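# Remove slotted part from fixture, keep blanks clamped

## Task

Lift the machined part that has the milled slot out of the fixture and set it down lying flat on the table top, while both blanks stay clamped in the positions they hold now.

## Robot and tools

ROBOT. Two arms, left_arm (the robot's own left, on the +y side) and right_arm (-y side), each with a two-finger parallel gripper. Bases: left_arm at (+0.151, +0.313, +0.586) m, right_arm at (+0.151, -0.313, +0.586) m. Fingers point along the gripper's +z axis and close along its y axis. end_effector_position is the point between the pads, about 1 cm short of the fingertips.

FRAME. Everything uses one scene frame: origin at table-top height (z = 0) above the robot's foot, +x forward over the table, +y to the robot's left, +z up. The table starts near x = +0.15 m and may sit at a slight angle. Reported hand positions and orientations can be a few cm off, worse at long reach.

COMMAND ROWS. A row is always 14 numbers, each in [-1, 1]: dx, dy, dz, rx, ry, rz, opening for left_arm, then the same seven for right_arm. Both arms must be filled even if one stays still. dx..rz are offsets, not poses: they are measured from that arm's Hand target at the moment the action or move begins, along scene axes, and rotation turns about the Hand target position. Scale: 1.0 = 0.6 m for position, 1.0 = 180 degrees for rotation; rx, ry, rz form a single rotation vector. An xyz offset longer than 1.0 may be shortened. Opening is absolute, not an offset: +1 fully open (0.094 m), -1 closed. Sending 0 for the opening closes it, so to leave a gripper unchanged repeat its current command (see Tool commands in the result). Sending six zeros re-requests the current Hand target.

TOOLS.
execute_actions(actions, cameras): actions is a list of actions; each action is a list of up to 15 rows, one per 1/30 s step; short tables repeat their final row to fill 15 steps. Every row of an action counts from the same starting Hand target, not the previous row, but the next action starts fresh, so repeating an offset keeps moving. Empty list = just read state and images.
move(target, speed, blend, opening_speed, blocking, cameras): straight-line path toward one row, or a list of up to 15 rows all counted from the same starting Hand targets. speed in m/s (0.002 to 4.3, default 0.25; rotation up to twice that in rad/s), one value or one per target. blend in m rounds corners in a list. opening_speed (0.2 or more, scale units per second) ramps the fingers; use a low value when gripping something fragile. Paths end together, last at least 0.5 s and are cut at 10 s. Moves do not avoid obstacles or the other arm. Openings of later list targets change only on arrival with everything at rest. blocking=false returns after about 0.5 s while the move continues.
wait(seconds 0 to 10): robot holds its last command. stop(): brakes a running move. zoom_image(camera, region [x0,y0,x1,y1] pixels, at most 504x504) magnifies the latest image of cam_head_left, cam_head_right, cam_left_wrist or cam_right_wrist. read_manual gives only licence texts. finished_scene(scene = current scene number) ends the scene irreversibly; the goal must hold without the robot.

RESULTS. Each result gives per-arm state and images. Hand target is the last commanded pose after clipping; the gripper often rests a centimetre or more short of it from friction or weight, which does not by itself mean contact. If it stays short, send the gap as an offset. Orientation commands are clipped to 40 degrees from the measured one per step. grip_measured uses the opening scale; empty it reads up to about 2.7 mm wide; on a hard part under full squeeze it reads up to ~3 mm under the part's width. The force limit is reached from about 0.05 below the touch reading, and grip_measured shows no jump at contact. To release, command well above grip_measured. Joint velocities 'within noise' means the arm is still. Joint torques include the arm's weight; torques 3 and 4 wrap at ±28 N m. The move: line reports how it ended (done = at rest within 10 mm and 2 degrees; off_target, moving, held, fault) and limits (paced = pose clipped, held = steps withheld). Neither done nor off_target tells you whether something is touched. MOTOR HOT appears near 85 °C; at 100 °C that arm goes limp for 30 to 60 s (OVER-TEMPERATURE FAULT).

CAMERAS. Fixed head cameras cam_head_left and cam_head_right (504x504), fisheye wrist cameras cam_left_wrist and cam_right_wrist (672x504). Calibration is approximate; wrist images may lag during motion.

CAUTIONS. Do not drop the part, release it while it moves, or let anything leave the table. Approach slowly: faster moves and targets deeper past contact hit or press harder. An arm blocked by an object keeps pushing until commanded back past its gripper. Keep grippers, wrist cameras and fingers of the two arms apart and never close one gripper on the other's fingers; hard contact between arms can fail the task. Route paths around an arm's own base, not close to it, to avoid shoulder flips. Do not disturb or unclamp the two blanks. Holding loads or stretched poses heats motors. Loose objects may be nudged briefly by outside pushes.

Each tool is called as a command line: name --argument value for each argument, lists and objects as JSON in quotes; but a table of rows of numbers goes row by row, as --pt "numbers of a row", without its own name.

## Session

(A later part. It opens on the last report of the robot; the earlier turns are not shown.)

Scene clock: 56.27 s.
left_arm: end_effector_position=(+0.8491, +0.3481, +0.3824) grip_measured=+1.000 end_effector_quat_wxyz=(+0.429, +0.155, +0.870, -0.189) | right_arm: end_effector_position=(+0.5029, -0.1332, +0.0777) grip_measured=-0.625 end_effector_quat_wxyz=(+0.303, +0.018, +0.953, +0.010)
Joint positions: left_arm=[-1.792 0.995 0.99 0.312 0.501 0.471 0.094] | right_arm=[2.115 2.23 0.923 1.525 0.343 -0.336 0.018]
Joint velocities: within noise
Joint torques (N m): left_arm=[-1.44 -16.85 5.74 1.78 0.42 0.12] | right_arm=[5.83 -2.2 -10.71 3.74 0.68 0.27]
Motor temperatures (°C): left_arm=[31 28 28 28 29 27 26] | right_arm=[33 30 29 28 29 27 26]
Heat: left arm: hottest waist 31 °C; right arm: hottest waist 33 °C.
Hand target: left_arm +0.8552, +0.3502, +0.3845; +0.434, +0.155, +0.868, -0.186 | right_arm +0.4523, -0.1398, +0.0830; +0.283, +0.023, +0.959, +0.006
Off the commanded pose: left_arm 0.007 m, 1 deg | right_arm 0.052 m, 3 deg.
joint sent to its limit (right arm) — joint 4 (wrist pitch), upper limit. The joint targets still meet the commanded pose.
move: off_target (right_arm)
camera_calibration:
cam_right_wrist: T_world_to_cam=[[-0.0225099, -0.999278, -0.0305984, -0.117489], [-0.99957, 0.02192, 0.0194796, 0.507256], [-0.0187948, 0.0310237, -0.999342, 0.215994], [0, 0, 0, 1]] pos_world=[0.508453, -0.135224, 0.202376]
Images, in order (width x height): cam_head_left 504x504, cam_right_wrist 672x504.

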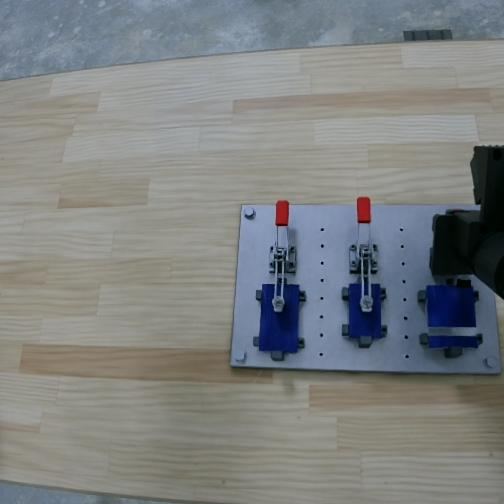

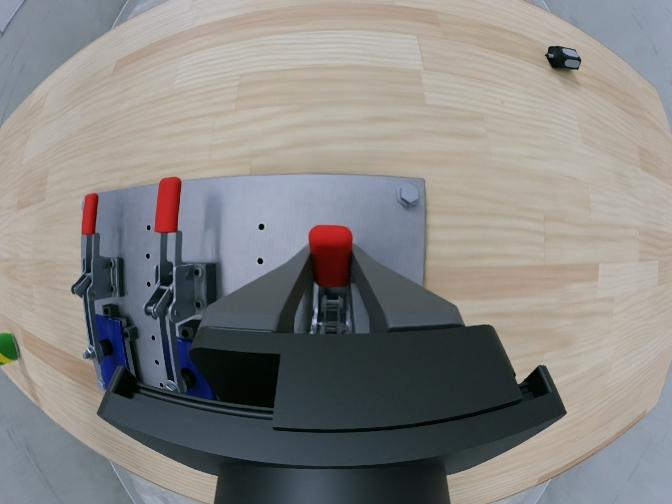

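move --pt "0 0 0 0 0 0 1 0.08 0 -0.014 0 0 0 -0.7" --pt "0 0 0 0 0 0 1 0.08 0 -0.014 0 0 0 -0.2" --speed 0.1 --opening_speed 1.0 --cameras '["cam_right_wrist", "cam_head_left"]'

zoom_image --camera "cam_right_wrist" --region '[220, 180, 450, 400]'

Scene clock: 59.17 s.
left_arm: end_effector_position=(+0.8491, +0.3481, +0.3824) grip_measured=+1.000 end_effector_quat_wxyz=(+0.429, +0.155, +0.870, -0.189) | right_arm: end_effector_position=(+0.5036, -0.1334, +0.0756) grip_measured=-0.204 end_effector_quat_wxyz=(+0.291, +0.021, +0.956, +0.009)
Joint positions: left_arm=[-1.792 0.995 0.99 0.312 0.501 0.471 0.094] | right_arm=[2.117 2.217 0.923 1.49 0.356 -0.323 0.037]
Joint velocities: within noise
Joint torques (N m): left_arm=[-1.44 -16.91 5.74 1.78 0.42 0.12] | right_arm=[5.48 -8.29 -6.17 0.84 0.06 0]
Motor temperatures (°C): left_arm=[31 28 28 28 29 27 26] | right_arm=[33 30 29 28 29 27 26]
Heat: left arm: hottest waist 31 °C; right arm: hottest waist 33 °C.
Hand target: left_arm +0.8552, +0.3502, +0.3845; +0.434, +0.155, +0.868, -0.186 | right_arm +0.5001, -0.1398, +0.0745; +0.282, +0.023, +0.959, +0.006
Off the commanded pose: left_arm 0.007 m, 1 deg | right_arm 0.007 m, 1 deg.
move: done
camera_calibration:
cam_right_wrist: T_world_to_cam=[[-0.0297294, -0.99909, -0.0305822, -0.114059], [-0.998677, 0.0284054, 0.0428548, 0.506587], [-0.0419471, 0.0318158, -0.998613, 0.225595], [0, 0, 0, 1]] pos_world=[0.511989, -0.135523, 0.200084]
Images, in order (width x height): cam_head_left 504x504, cam_right_wrist 672x504.

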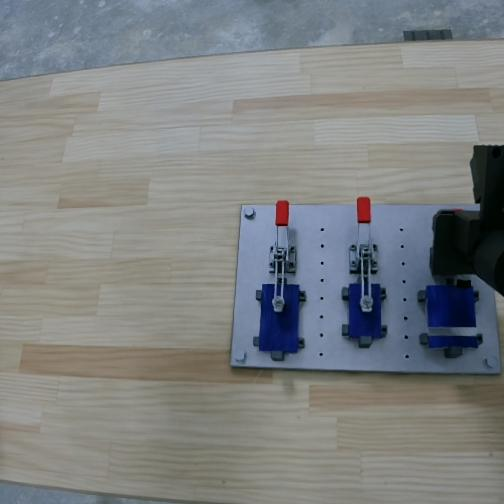

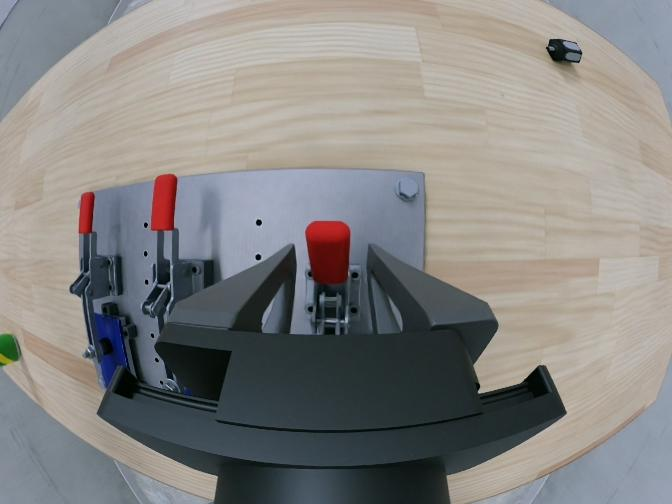

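Scaled by 2.191 from the camera's 672x504 image, which has a finer 960x720 frame.

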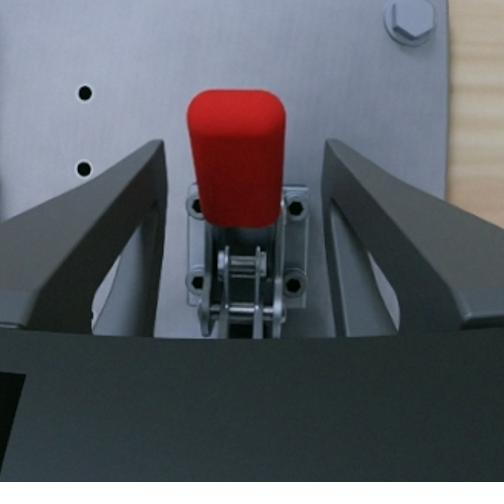

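move --pt "0 0 0 0 0 0 1 0.03 0 0.16 0 0 0 -0.2" --pt "0 0 0 0 0 0 1 0.1 0 0.3 0 0.12 0 -0.2" --speed '[0.1, 0.25]' --cameras '["cam_right_wrist", "cam_head_left", "cam_head_right"]'

zoom_image --camera "cam_head_left" --region '[400, 180, 504, 380]'

zoom_image --camera "cam_right_wrist" --region '[220, 150, 450, 370]'

Scene clock: 62.93 s.
left_arm: end_effector_position=(+0.8491, +0.3481, +0.3824) grip_measured=+1.000 end_effector_quat_wxyz=(+0.429, +0.155, +0.870, -0.189) | right_arm: end_effector_position=(+0.5542, -0.1463, +0.2474) grip_measured=-0.203 end_effector_quat_wxyz=(-0.094, -0.020, -0.995, +0.007)
Joint positions: left_arm=[-1.792 0.995 0.99 0.312 0.501 0.471 0.094] | right_arm=[2.371 1.474 0.658 0.549 0.739 -0.082 0.037]
Joint velocities: within noise
Joint torques (N m): left_arm=[-1.49 -16.85 5.74 1.8 0.42 0.12] | right_arm=[7 -10.05 -1.22 0.32 0.09 0.02]
Motor temperatures (°C): left_arm=[31 28 28 28 29 27 26] | right_arm=[33 30 29 28 28 27 26]
Heat: left arm: hottest waist 31 °C; right arm: hottest waist 33 °C.
Hand target: left_arm +0.8552, +0.3502, +0.3845; +0.434, +0.155, +0.868, -0.186 | right_arm +0.5603, -0.1398, +0.2545; +0.098, +0.024, +0.995, +0.002
Off the commanded pose: left_arm 0.007 m, 1 deg | right_arm 0.011 m, 1 deg.
move: off_target (right_arm)
camera_calibration:
cam_right_wrist: T_world_to_cam=[[-0.035488, -0.999346, 0.00700507, -0.126328], [-0.901289, 0.0350327, 0.431799, 0.400985], [-0.431762, 0.00901011, -0.901943, 0.588552], [0, 0, 0, 1]] pos_world=[0.611035, -0.145596, 0.35858]
Images, in order (width x height): cam_head_left 504x504, cam_head_right 504x504, cam_right_wrist 672x504.

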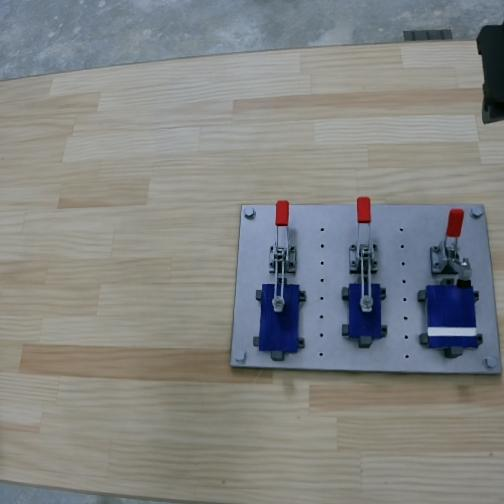

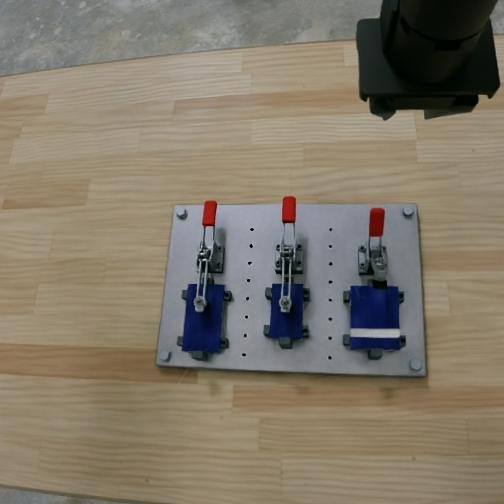

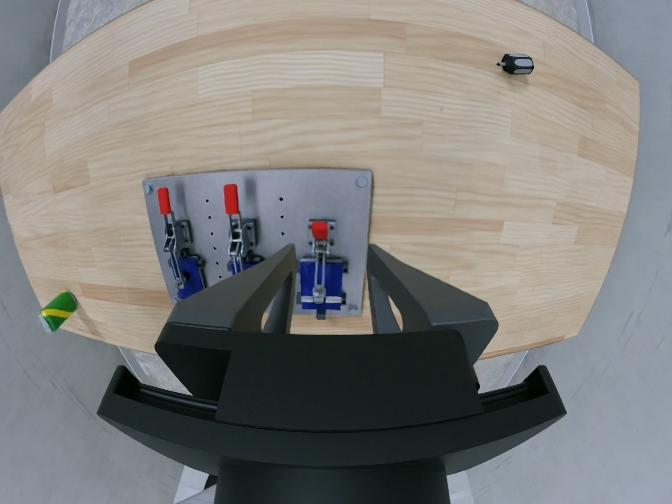

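Scaled by 2.520 from the camera's 504x504 image, which has a finer 720x720 frame.

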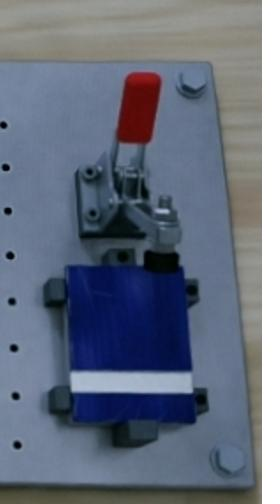

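Scaled by 2.191 from the camera's 672x504 image, which has a finer 960x720 frame.

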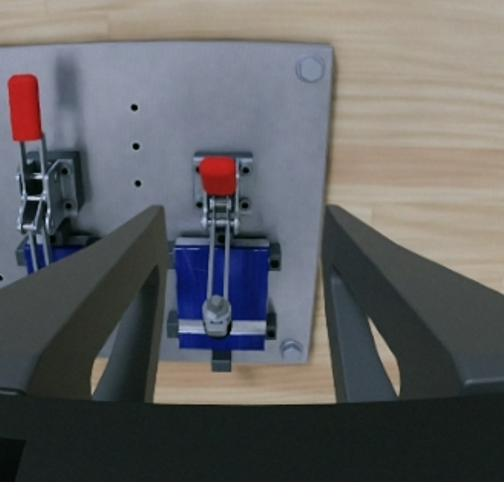

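move --target '[0,0,0,0,0,0,1, -0.2772,0.0163,-0.2075,0,-0.0756,0,0.7]' --speed 0.2 --cameras '["cam_right_wrist", "cam_head_left", "cam_head_right"]'

zoom_image --camera "cam_right_wrist" --region '[200, 170, 460, 370]'

Scene clock: 72.03 s.
left_arm: end_effector_position=(+0.8491, +0.3481, +0.3824) grip_measured=+1.000 end_effector_quat_wxyz=(+0.429, +0.155, +0.870, -0.189) | right_arm: end_effector_position=(+0.3893, -0.1225, +0.1312) grip_measured=+0.697 end_effector_quat_wxyz=(-0.191, -0.021, -0.981, -0.013)
Joint positions: left_arm=[-1.792 0.995 0.99 0.312 0.501 0.471 0.094] | right_arm=[2.208 2.28 0.7 1.559 0.503 -0.237 0.08]
Joint velocities: within noise
Joint torques (N m): left_arm=[-1.49 -16.85 5.74 1.8 0.42 0.12] | right_arm=[5.71 -5.13 -6.22 1.99 -0.24 -0.16]
Motor temperatures (°C): left_arm=[31 28 29 27 29 27 26] | right_arm=[33 30 28 27 28 26 25]
Heat: left arm: hottest waist 31 °C; right arm: hottest waist 33 °C.
Hand target: left_arm +0.8552, +0.3502, +0.3845; +0.434, +0.155, +0.868, -0.186 | right_arm +0.3938, -0.1300, +0.1300; +0.215, +0.023, +0.976, +0.005
Off the commanded pose: left_arm 0.007 m, 1 deg | right_arm 0.009 m, 3 deg.
joint sent to its limit (right arm) — joint 4 (wrist pitch), upper limit. The joint targets still meet the commanded pose.
move: off_target (right_arm)
camera_calibration:
cam_right_wrist: T_world_to_cam=[[-0.0310796, -0.998878, -0.0357268, -0.103666], [-0.968484, 0.0212578, 0.248166, 0.350201], [-0.247128, 0.0423138, -0.968058, 0.353137], [0, 0, 0, 1]] pos_world=[0.423212, -0.125936, 0.251245]
Images, in order (width x height): cam_head_left 504x504, cam_head_right 504x504, cam_right_wrist 672x504.

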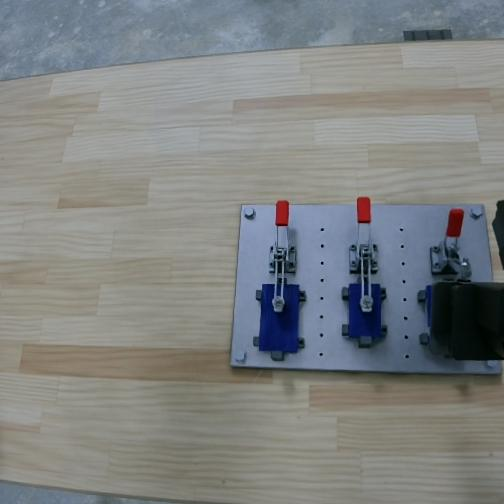

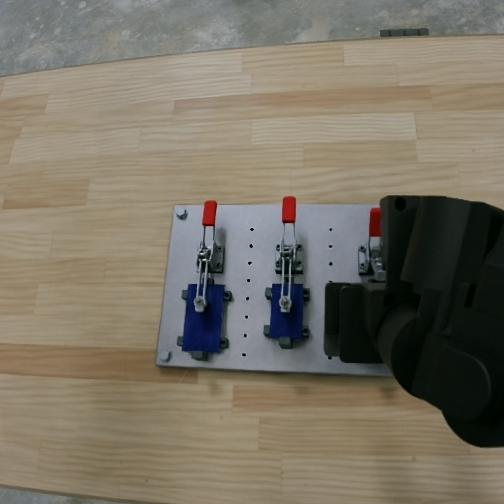

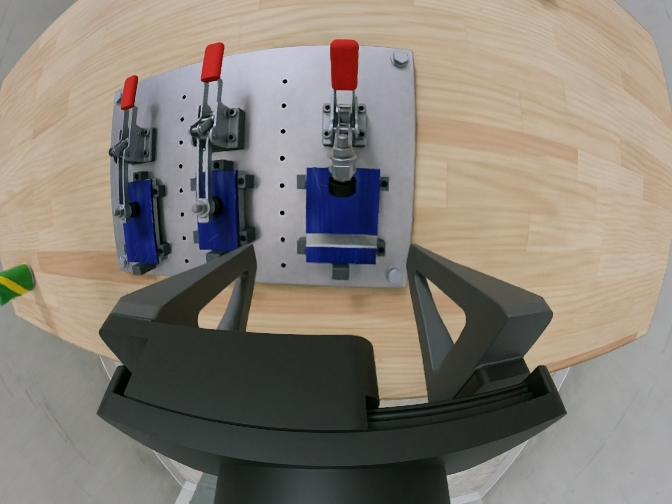

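Scaled by 1.938 from the camera's 672x504 image, which has a finer 960x720 frame.

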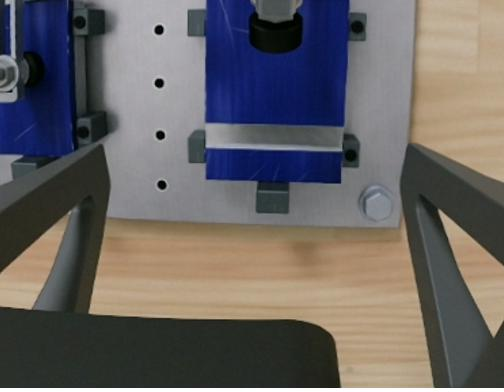

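move --pt "0 0 0 0 0 0 1 0.0145 -0.0053 -0.05 0 0.01 0 0.7" --pt "0 0 0 0 0 0 1 0.0145 -0.0053 -0.1633 0 0.01 0 0.7" --speed 0.12 --cameras '["cam_right_wrist", "cam_head_left", "cam_head_right"]'

zoom_image --camera "cam_right_wrist" --region '[220, 100, 450, 340]'

Scene clock: 75.87 s.
left_arm: end_effector_position=(+0.8491, +0.3481, +0.3824) grip_measured=+1.000 end_effector_quat_wxyz=(+0.429, +0.155, +0.870, -0.189) | right_arm: end_effector_position=(+0.4103, -0.1287, +0.0370) grip_measured=+0.697 end_effector_quat_wxyz=(-0.209, -0.031, -0.977, -0.007)
Joint positions: left_arm=[-1.792 0.995 0.99 0.312 0.501 0.471 0.094] | right_arm=[2.09 2.374 0.95 1.447 0.39 -0.238 0.08]
Joint velocities: within noise
Joint torques (N m): left_arm=[-1.49 -16.85 5.74 1.78 0.42 0.12] | right_arm=[4.95 -4.13 -6.31 0.8 -0.22 -0.17]
Motor temperatures (°C): left_arm=[30 29 29 27 29 27 26] | right_arm=[33 30 28 27 28 26 25]
Heat: left arm: hottest waist 30 °C; right arm: hottest waist 33 °C.
Hand target: left_arm +0.8552, +0.3502, +0.3845; +0.434, +0.155, +0.868, -0.186 | right_arm +0.4026, -0.1333, +0.0320; +0.200, +0.023, +0.980, +0.004
Off the commanded pose: left_arm 0.007 m, 1 deg | right_arm 0.010 m, 1 deg.
move: done
camera_calibration:
cam_right_wrist: T_world_to_cam=[[-0.0527659, -0.998192, -0.028768, -0.10383], [-0.976271, 0.0455054, 0.211715, 0.401753], [-0.210023, 0.0392567, -0.976908, 0.252196], [0, 0, 0, 1]] pos_world=[0.439708, -0.131825, 0.158328]
Images, in order (width x height): cam_head_left 504x504, cam_head_right 504x504, cam_right_wrist 672x504.

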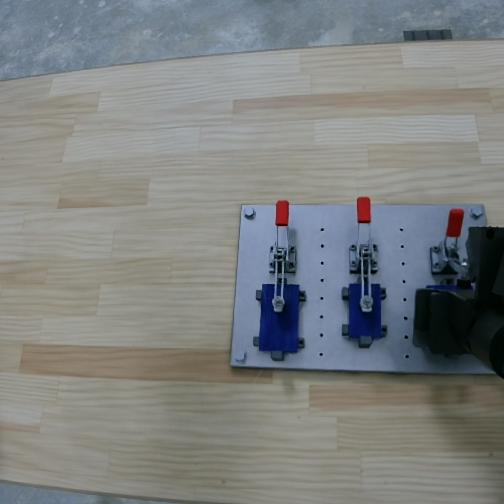

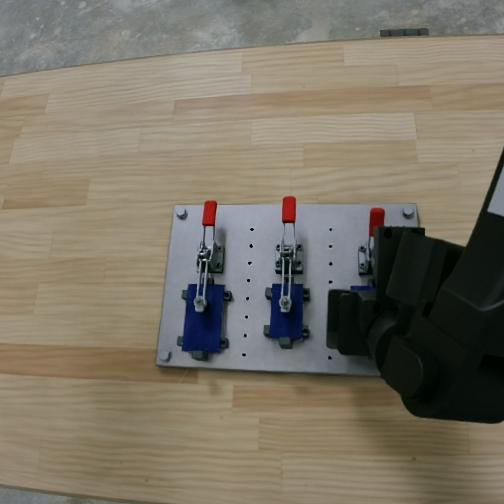

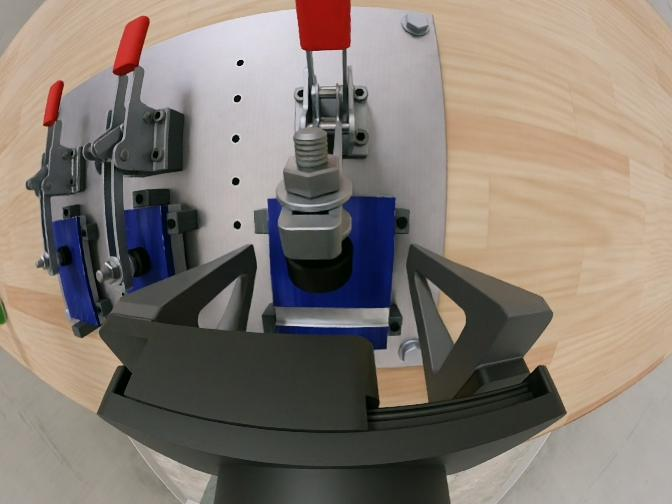

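Scaled by 2.100 from the camera's 672x504 image, which has a finer 960x720 frame.

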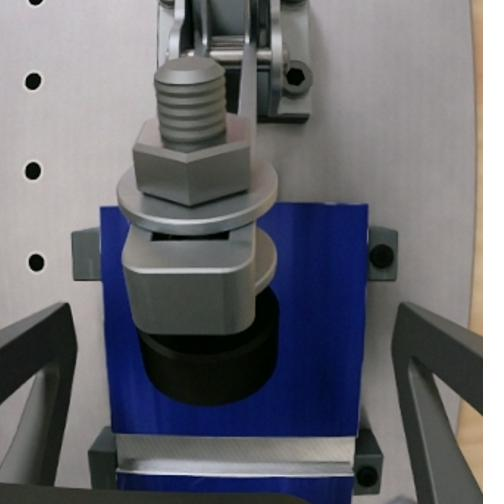

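move --pt "0 0 0 0 0 0 1 -0.0208 0.0 0.0 0 0 0 0.7" --pt "0 0 0 0 0 0 1 -0.0208 0.0 -0.0167 0 0 0 0.7" --speed 0.06 --cameras '["cam_right_wrist"]'

zoom_image --camera "cam_right_wrist" --region '[220, 100, 450, 340]'

Scene clock: 77.57 s.
left_arm: end_effector_position=(+0.8491, +0.3481, +0.3824) grip_measured=+1.000 end_effector_quat_wxyz=(+0.429, +0.155, +0.870, -0.189) | right_arm: end_effector_position=(+0.3974, -0.1256, +0.0266) grip_measured=+0.697 end_effector_quat_wxyz=(-0.205, -0.026, -0.978, -0.010)
Joint positions: left_arm=[-1.792 0.995 0.99 0.312 0.501 0.471 0.094] | right_arm=[2.082 2.414 0.977 1.451 0.377 -0.243 0.08]
Joint velocities: within noise
Joint torques (N m): left_arm=[-1.49 -16.85 5.74 1.8 0.42 0.12] | right_arm=[4.42 -3.6 -6.38 1.14 -0.21 -0.13]
Motor temperatures (°C): left_arm=[30 29 29 27 29 27 26] | right_arm=[33 30 28 27 28 26 25]
Heat: left arm: hottest waist 30 °C; right arm: hottest waist 33 °C.
Hand target: left_arm +0.8552, +0.3502, +0.3845; +0.434, +0.155, +0.868, -0.186 | right_arm +0.3901, -0.1332, +0.0220; +0.200, +0.023, +0.980, +0.004
Off the commanded pose: left_arm 0.007 m, 1 deg | right_arm 0.012 m, 1 deg.
move: off_target (right_arm)
camera_calibration:
cam_right_wrist: T_world_to_cam=[[-0.0421795, -0.998631, -0.0309325, -0.105941], [-0.975111, 0.0344015, 0.219033, 0.389243], [-0.217669, 0.0394013, -0.975227, 0.242166], [0, 0, 0, 1]] pos_world=[0.427799, -0.128729, 0.147633]
Images, in order (width x height): cam_right_wrist 672x504.

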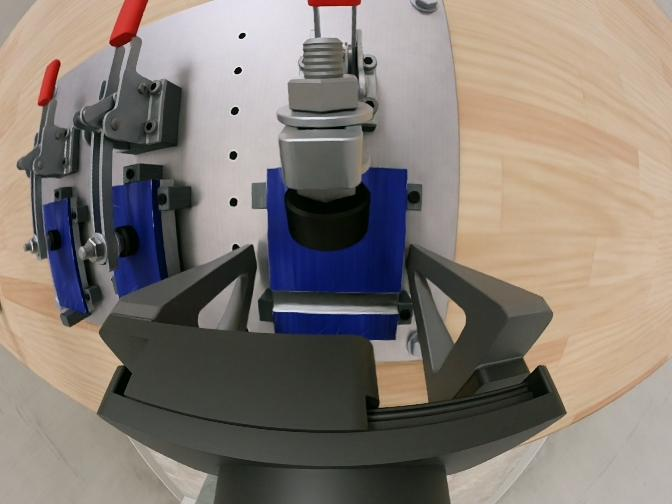

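Scaled by 2.100 from the camera's 672x504 image, which has a finer 960x720 frame.

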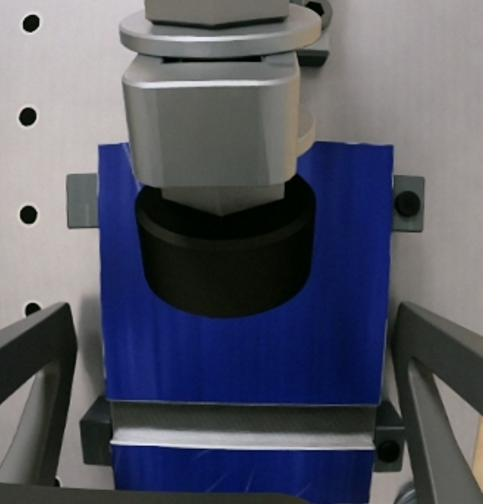

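move --target '[0,0,0,0,0,0,1, 0,0,0,0,0,0,0.18]' --speed 0.06 --opening_speed 0.5 --cameras '["cam_right_wrist"]'

zoom_image --camera "cam_right_wrist" --region '[220, 100, 450, 340]'

Scene clock: 79.97 s.
left_arm: end_effector_position=(+0.8491, +0.3481, +0.3824) grip_measured=+1.000 end_effector_quat_wxyz=(+0.429, +0.155, +0.870, -0.189) | right_arm: end_effector_position=(+0.4000, -0.1274, +0.0261) grip_measured=+0.291 end_effector_quat_wxyz=(-0.209, -0.025, -0.978, -0.007)
Joint positions: left_arm=[-1.792 0.995 0.99 0.312 0.501 0.471 0.094] | right_arm=[2.079 2.413 0.98 1.456 0.377 -0.25 0.061]
Joint velocities: within noise
Joint torques (N m): left_arm=[-1.49 -16.91 5.74 1.78 0.42 0.12] | right_arm=[4.78 -4.42 -6.54 1.05 -0.19 -0.03]
Motor temperatures (°C): left_arm=[30 29 29 27 29 27 26] | right_arm=[33 30 29 27 28 26 25]
Heat: left arm: hottest waist 30 °C; right arm: hottest waist 33 °C.
Hand target: left_arm +0.8552, +0.3502, +0.3845; +0.434, +0.155, +0.868, -0.186 | right_arm +0.3903, -0.1332, +0.0220; +0.200, +0.023, +0.980, +0.004
Off the commanded pose: left_arm 0.007 m, 1 deg | right_arm 0.012 m, 1 deg.
move: off_target (right_arm)
camera_calibration:
cam_right_wrist: T_world_to_cam=[[-0.040474, -0.998844, -0.0259275, -0.108471], [-0.976712, 0.0340786, 0.211829, 0.392584], [-0.210701, 0.0338972, -0.976963, 0.2389], [0, 0, 0, 1]] pos_world=[0.429388, -0.129823, 0.147423]
Images, in order (width x height): cam_right_wrist 672x504.

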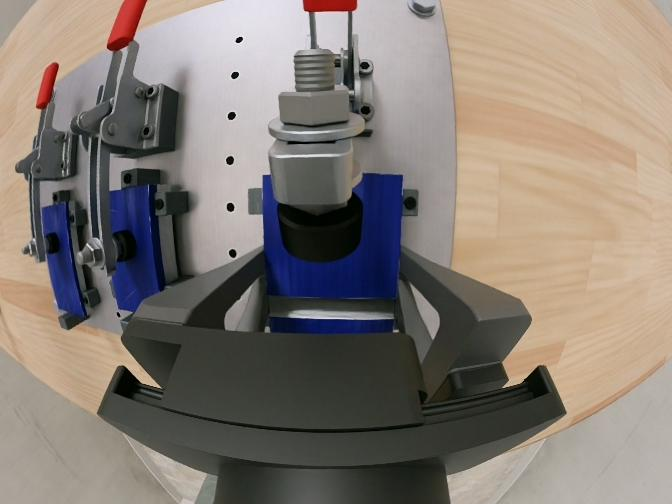

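Scaled by 2.100 from the camera's 672x504 image, which has a finer 960x720 frame.

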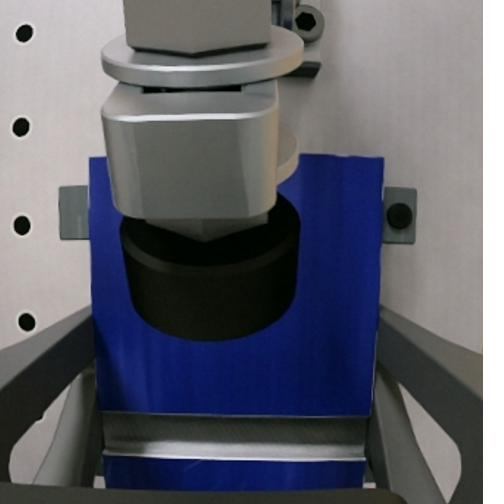

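move --pt "0 0 0 0 0 0 1 0 0 0.06 0 0 0 0.18" --pt "0 0 0 0 0 0 1 -0.03 0 0.075 0 0 0 0.18" --pt "0 0 0 0 0 0 1 -0.025 -0.17 0.08 0 0 0 0.18" --pt "0 0 0 0 0 0 1 0.05 -0.26 0.08 0 0 0 0.18" --speed '[0.08,0.1,0.15,0.15]' --blend '[0.005,0.01,0.02,0]' --cameras '["cam_right_wrist", "cam_head_left", "cam_head_right"]'

Scene clock: 86.17 s.
left_arm: end_effector_position=(+0.8491, +0.3481, +0.3824) grip_measured=+1.000 end_effector_quat_wxyz=(+0.429, +0.155, +0.870, -0.189) | right_arm: end_effector_position=(+0.4385, -0.2880, +0.0591) grip_measured=+0.291 end_effector_quat_wxyz=(+0.222, +0.025, +0.975, -0.001)
Joint positions: left_arm=[-1.792 0.995 0.99 0.312 0.501 0.471 0.094] | right_arm=[1.789 2.136 0.753 1.434 0.096 -0.25 0.061]
Joint velocities: within noise
Joint torques (N m): left_arm=[-1.44 -16.85 5.75 1.8 0.42 0.12] | right_arm=[1.08 -7.88 -10.88 1.25 -0.26 -0.01]
Motor temperatures (°C): left_arm=[30 29 29 27 29 27 26] | right_arm=[33 30 29 27 28 26 26]
Heat: left arm: hottest waist 30 °C; right arm: hottest waist 33 °C.
Hand target: left_arm +0.8552, +0.3502, +0.3845; +0.434, +0.155, +0.868, -0.186 | right_arm +0.4201, -0.2893, +0.0700; +0.200, +0.023, +0.980, +0.004
Off the commanded pose: left_arm 0.007 m, 1 deg | right_arm 0.021 m, 3 deg.
move: off_target (right_arm)
camera_calibration:
cam_right_wrist: T_world_to_cam=[[-0.0440992, -0.998978, -0.00993001, -0.265818], [-0.981889, 0.0415074, 0.184852, 0.434727], [-0.184251, 0.017902, -0.982716, 0.268837], [0, 0, 0, 1]] pos_world=[0.464665, -0.288403, 0.181191]
Images, in order (width x height): cam_head_left 504x504, cam_head_right 504x504, cam_right_wrist 672x504.

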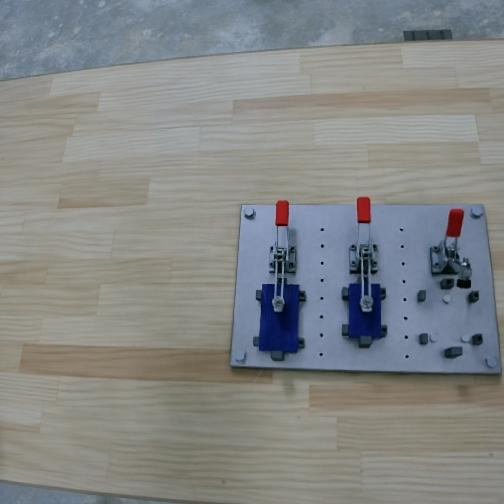

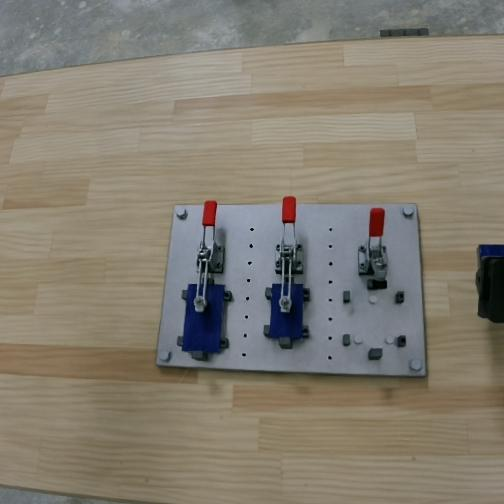

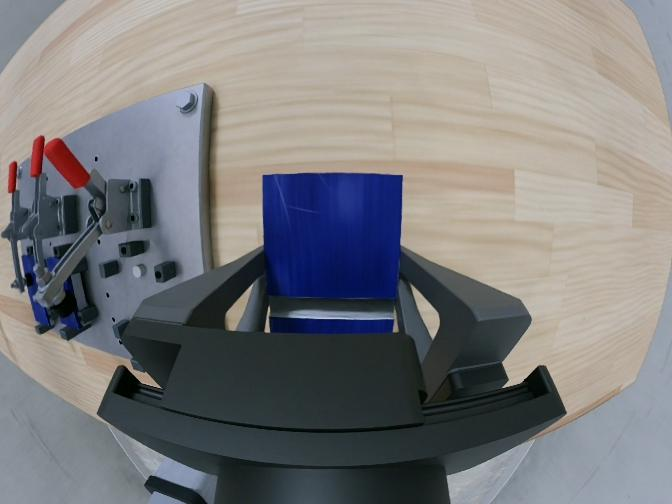

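move --target '[0,0,0,0,0,0,1, 0,0,-0.05,0,0.009,0,0.18]' --speed 0.1 --cameras '["cam_right_wrist"]'

Scene clock: 89.80 s.
left_arm: end_effector_position=(+0.8491, +0.3481, +0.3824) grip_measured=+1.000 end_effector_quat_wxyz=(+0.429, +0.155, +0.870, -0.189) | right_arm: end_effector_position=(+0.4277, -0.2854, +0.0415) grip_measured=+0.291 end_effector_quat_wxyz=(-0.195, -0.021, -0.981, -0.004)
Joint positions: left_arm=[-1.792 0.995 0.99 0.312 0.501 0.471 0.094] | right_arm=[1.783 2.152 0.788 1.358 0.093 -0.25 0.061]
Joint velocities: within noise
Joint torques (N m): left_arm=[-1.44 -16.85 5.74 1.78 0.42 0.12] | right_arm=[0.73 -6.42 -7.3 0.79 -0.28 -0.03]
Motor temperatures (°C): left_arm=[30 29 29 27 29 27 26] | right_arm=[33 30 30 27 28 26 26]
Heat: left arm: hottest waist 30 °C; right arm: hottest waist 33 °C.
Hand target: left_arm +0.8552, +0.3502, +0.3845; +0.434, +0.155, +0.868, -0.186 | right_arm +0.4201, -0.2892, +0.0401; +0.186, +0.023, +0.982, +0.004
Off the commanded pose: left_arm 0.007 m, 1 deg | right_arm 0.009 m, 1 deg.
move: done
camera_calibration:
cam_right_wrist: T_world_to_cam=[[-0.0350055, -0.999242, -0.0170547, -0.267612], [-0.970402, 0.0299052, 0.239635, 0.416751], [-0.238943, 0.0249385, -0.970713, 0.274381], [0, 0, 0, 1]] pos_world=[0.46061, -0.286715, 0.161913]
Images, in order (width x height): cam_right_wrist 672x504.

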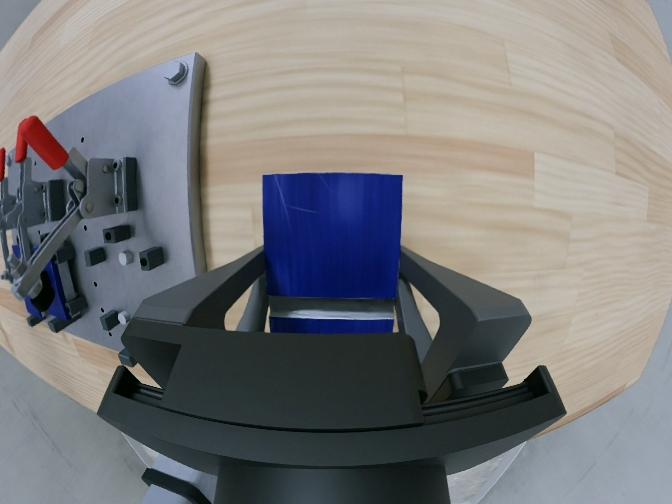

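move --target '[0,0,0,0,0,0,1, 0,0,-0.04,0,-0.004,0,0.18]' --speed 0.05 --cameras '["cam_right_wrist"]'

Scene clock: 91.17 s.
left_arm: end_effector_position=(+0.8491, +0.3481, +0.3824) grip_measured=+1.000 end_effector_quat_wxyz=(+0.429, +0.155, +0.870, -0.189) | right_arm: end_effector_position=(+0.4277, -0.2850, +0.0176) grip_measured=+0.291 end_effector_quat_wxyz=(-0.201, -0.022, -0.979, -0.004)
Joint positions: left_arm=[-1.792 0.995 0.99 0.312 0.501 0.471 0.094] | right_arm=[1.772 2.202 0.86 1.348 0.079 -0.25 0.061]
Joint velocities: within noise
Joint torques (N m): left_arm=[-1.49 -16.85 5.74 1.8 0.42 0.12] | right_arm=[0.91 -6.53 -7.34 0.98 -0.28 -0.01]
Motor temperatures (°C): left_arm=[30 29 29 27 29 27 26] | right_arm=[33 30 30 27 28 26 26]
Heat: left arm: hottest waist 30 °C; right arm: hottest waist 33 °C.
Hand target: left_arm +0.8552, +0.3502, +0.3845; +0.434, +0.155, +0.868, -0.186 | right_arm +0.4203, -0.2891, +0.0161; +0.192, +0.023, +0.981, +0.004
Off the commanded pose: left_arm 0.007 m, 1 deg | right_arm 0.009 m, 1 deg.
move: done
camera_calibration:
cam_right_wrist: T_world_to_cam=[[-0.035556, -0.999203, -0.0181294, -0.267351], [-0.973202, 0.0304954, 0.227921, 0.424079], [-0.227187, 0.0257475, -0.973511, 0.246444], [0, 0, 0, 1]] pos_world=[0.459198, -0.286415, 0.138413]
Images, in order (width x height): cam_right_wrist 672x504.

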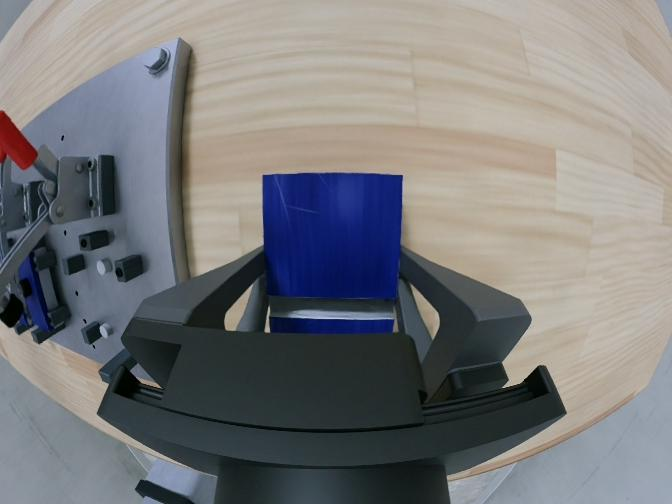

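move --target '[0,0,0,0,0,0,1, 0,0,-0.01,0,-0.004,0,0.18]' --speed 0.03 --cameras '[]'

Scene clock: 92.60 s.
left_arm: end_effector_position=(+0.8491, +0.3481, +0.3824) grip_measured=+1.000 end_effector_quat_wxyz=(+0.429, +0.155, +0.870, -0.189) | right_arm: end_effector_position=(+0.4262, -0.2838, +0.0118) grip_measured=+0.291 end_effector_quat_wxyz=(-0.202, -0.021, -0.979, -0.006)
Joint positions: left_arm=[-1.792 0.995 0.99 0.312 0.501 0.471 0.094] | right_arm=[1.77 2.217 0.877 1.348 0.072 -0.25 0.061]
Joint velocities: within noise
Joint torques (N m): left_arm=[-1.49 -16.91 5.74 1.8 0.42 0.12] | right_arm=[0.21 -6.3 -7.04 1.43 -0.3 -0.02]
Motor temperatures (°C): left_arm=[30 29 29 27 29 27 26] | right_arm=[33 30 30 27 28 26 26]
Heat: left arm: hottest waist 30 °C; right arm: hottest waist 33 °C.
Hand target: left_arm +0.8552, +0.3502, +0.3845; +0.434, +0.155, +0.868, -0.186 | right_arm +0.4200, -0.2892, +0.0101; +0.198, +0.023, +0.980, +0.004
Off the commanded pose: left_arm 0.007 m, 1 deg | right_arm 0.008 m, 1 deg.
move: done
No camera images: "cameras" was empty.

move --target '[0,0,0,0,0,0,1, 0,0,-0.008,0,-0.004,0,0.18]' --speed 0.03 --cameras '["cam_right_wrist"]'

zoom_image --camera "cam_right_wrist" --region '[220, 140, 450, 340]'

Scene clock: 94.03 s.
left_arm: end_effector_position=(+0.8491, +0.3481, +0.3824) grip_measured=+1.000 end_effector_quat_wxyz=(+0.429, +0.155, +0.870, -0.189) | right_arm: end_effector_position=(+0.4263, -0.2839, +0.0116) grip_measured=+0.291 end_effector_quat_wxyz=(-0.206, -0.021, -0.978, -0.006)
Joint positions: left_arm=[-1.792 0.995 0.99 0.312 0.501 0.471 0.094] | right_arm=[1.769 2.223 0.879 1.36 0.068 -0.25 0.061]
Joint velocities: within noise
Joint torques (N m): left_arm=[-1.44 -16.85 5.74 1.78 0.42 0.12] | right_arm=[0.09 -5.25 -5.81 1.43 -0.49 -0.07]
Motor temperatures (°C): left_arm=[30 29 29 27 29 27 26] | right_arm=[33 30 30 27 28 26 26]
Heat: left arm: hottest waist 30 °C; right arm: hottest waist 33 °C.
Hand target: left_arm +0.8552, +0.3502, +0.3845; +0.434, +0.155, +0.868, -0.186 | right_arm +0.4202, -0.2892, +0.0053; +0.204, +0.023, +0.979, +0.004
Off the commanded pose: left_arm 0.007 m, 1 deg | right_arm 0.010 m, 0 deg.
move: done
camera_calibration:
cam_right_wrist: T_world_to_cam=[[-0.0339274, -0.999171, -0.0224934, -0.267014], [-0.975734, 0.0282435, 0.217132, 0.42456], [-0.216317, 0.0293143, -0.975883, 0.236616], [0, 0, 0, 1]] pos_world=[0.456383, -0.28572, 0.132718]
Images, in order (width x height): cam_right_wrist 672x504.

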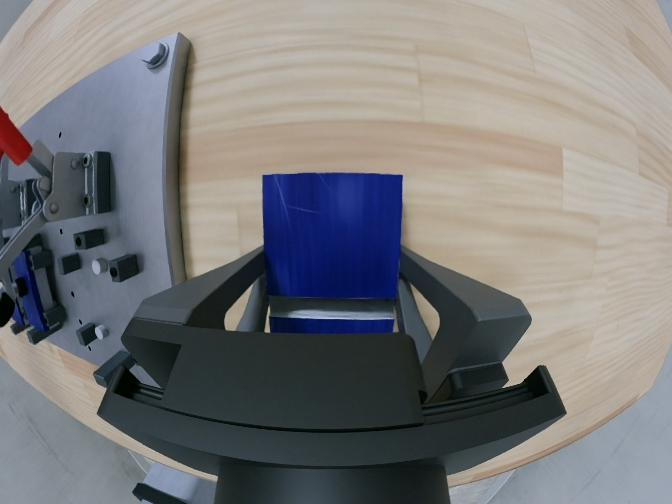

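Scaled by 2.191 from the camera's 672x504 image, which has a finer 960x720 frame.

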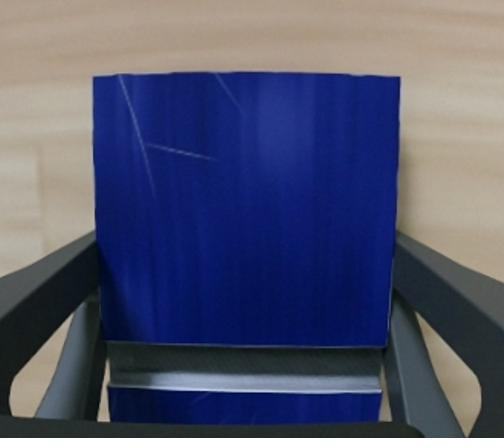

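move --target '[0,0,0,0,0,0,1, 0,0,0.002,0,0,0,0.6]' --speed 0.03 --opening_speed 0.25 --cameras '["cam_right_wrist"]'

zoom_image --camera "cam_right_wrist" --region '[220, 140, 450, 340]'

Scene clock: 96.70 s.
left_arm: end_effector_position=(+0.8491, +0.3481, +0.3824) grip_measured=+1.000 end_effector_quat_wxyz=(+0.429, +0.155, +0.870, -0.189) | right_arm: end_effector_position=(+0.4263, -0.2787, +0.0122) grip_measured=+0.596 end_effector_quat_wxyz=(-0.208, -0.019, -0.978, -0.015)
Joint positions: left_arm=[-1.792 0.995 0.99 0.312 0.501 0.471 0.094] | right_arm=[1.773 2.226 0.879 1.362 0.054 -0.25 0.075]
Joint velocities: within noise
Joint torques (N m): left_arm=[-1.49 -16.85 5.74 1.78 0.42 0.12] | right_arm=[0.5 -4.84 -6.15 1.35 0.17 -0.03]
Motor temperatures (°C): left_arm=[30 29 29 27 29 27 26] | right_arm=[33 30 29 27 28 26 26]
Heat: left arm: hottest waist 30 °C; right arm: hottest waist 33 °C.
Hand target: left_arm +0.8552, +0.3502, +0.3845; +0.434, +0.155, +0.868, -0.186 | right_arm +0.4201, -0.2891, +0.0065; +0.204, +0.023, +0.979, +0.005
Off the commanded pose: left_arm 0.007 m, 1 deg | right_arm 0.013 m, 1 deg.
move: off_target (right_arm)
camera_calibration:
cam_right_wrist: T_world_to_cam=[[-0.0266206, -0.998889, -0.0388908, -0.2646], [-0.97687, 0.0177371, 0.213097, 0.421891], [-0.21217, 0.043664, -0.976257, 0.239321], [0, 0, 0, 1]] pos_world=[0.455866, -0.282239, 0.133445]
Images, in order (width x height): cam_right_wrist 672x504.

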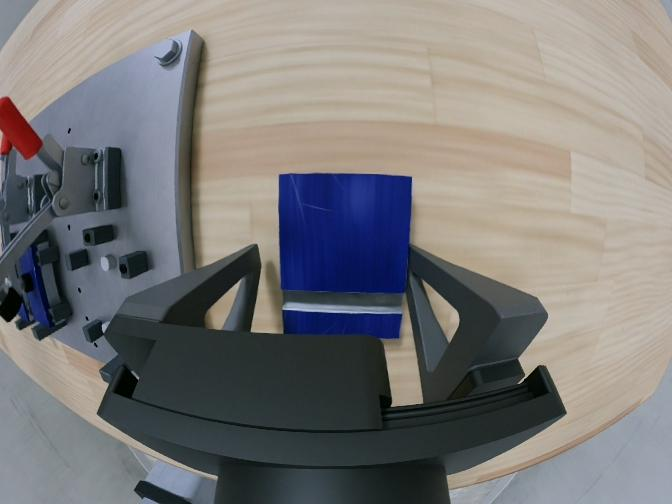

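Scaled by 2.191 from the camera's 672x504 image, which has a finer 960x720 frame.

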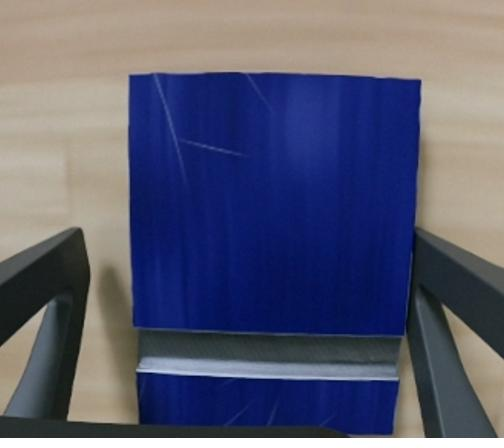

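move --pt "0 0 0 0 0 0 1 0 -0.002 0.005 0 0 0 1.0" --pt "0 0 0 0 0 0 1 0 0 0.2 0 0 0 1.0" --speed '[0.03,0.12]' --cameras '["cam_right_wrist", "cam_head_right"]'

zoom_image --camera "cam_right_wrist" --region '[20, 60, 450, 360]'

Scene clock: 101.07 s.
left_arm: end_effector_position=(+0.8491, +0.3481, +0.3824) grip_measured=+1.000 end_effector_quat_wxyz=(+0.429, +0.155, +0.870, -0.189) | right_arm: end_effector_position=(+0.4268, -0.2955, +0.1100) grip_measured=+0.997 end_effector_quat_wxyz=(+0.209, +0.024, +0.978, -0.003)
Joint positions: left_arm=[-1.792 0.995 0.99 0.312 0.501 0.471 0.094] | right_arm=[1.795 2.051 0.598 1.479 0.112 -0.251 0.094]
Joint velocities: within noise
Joint torques (N m): left_arm=[-1.44 -16.85 5.74 1.78 0.42 0.12] | right_arm=[1.9 -7.59 -11.29 2.19 0.09 -0.05]
Motor temperatures (°C): left_arm=[30 29 29 27 29 27 26] | right_arm=[33 30 30 27 28 26 26]
Heat: left arm: hottest waist 30 °C; right arm: hottest waist 33 °C.
Hand target: left_arm +0.8552, +0.3502, +0.3845; +0.434, +0.155, +0.868, -0.186 | right_arm +0.4202, -0.2891, +0.1265; +0.204, +0.023, +0.979, +0.005
Off the commanded pose: left_arm 0.007 m, 1 deg | right_arm 0.019 m, 1 deg.
move: off_target (right_arm)
camera_calibration:
cam_right_wrist: T_world_to_cam=[[-0.0427621, -0.999071, -0.00537186, -0.274471], [-0.976532, 0.0406602, 0.2115, 0.408682], [-0.211085, 0.01429, -0.977363, 0.326592], [0, 0, 0, 1]] pos_world=[0.456292, -0.2955, 0.231288]
Images, in order (width x height): cam_head_right 504x504, cam_right_wrist 672x504.

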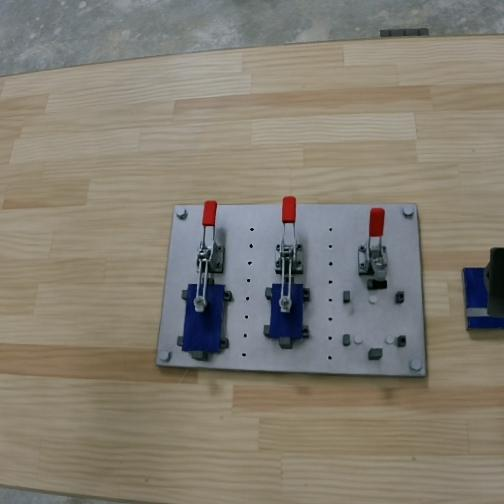

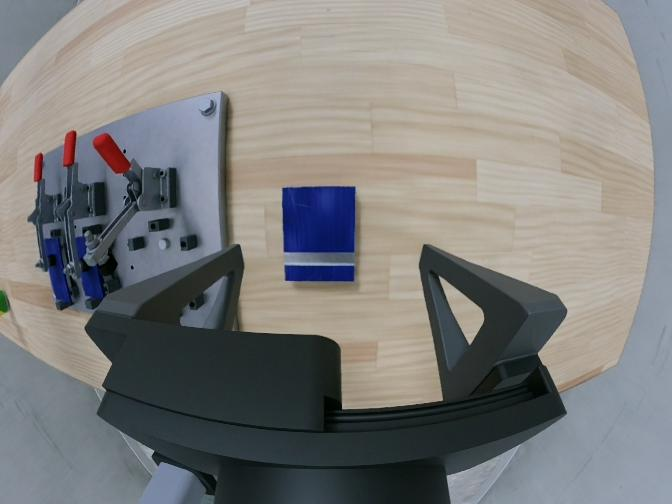

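Scaled by 1.172 from the camera's 672x504 image, which has a finer 960x720 frame.

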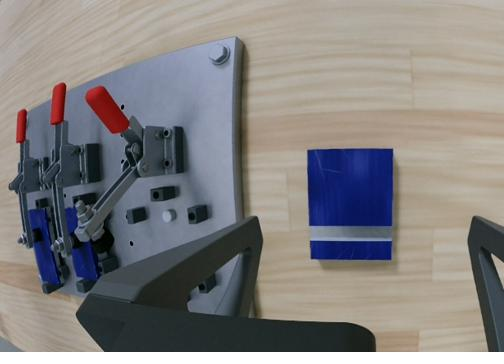

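finished_scene --scene 1

The scene is finished: the task was done.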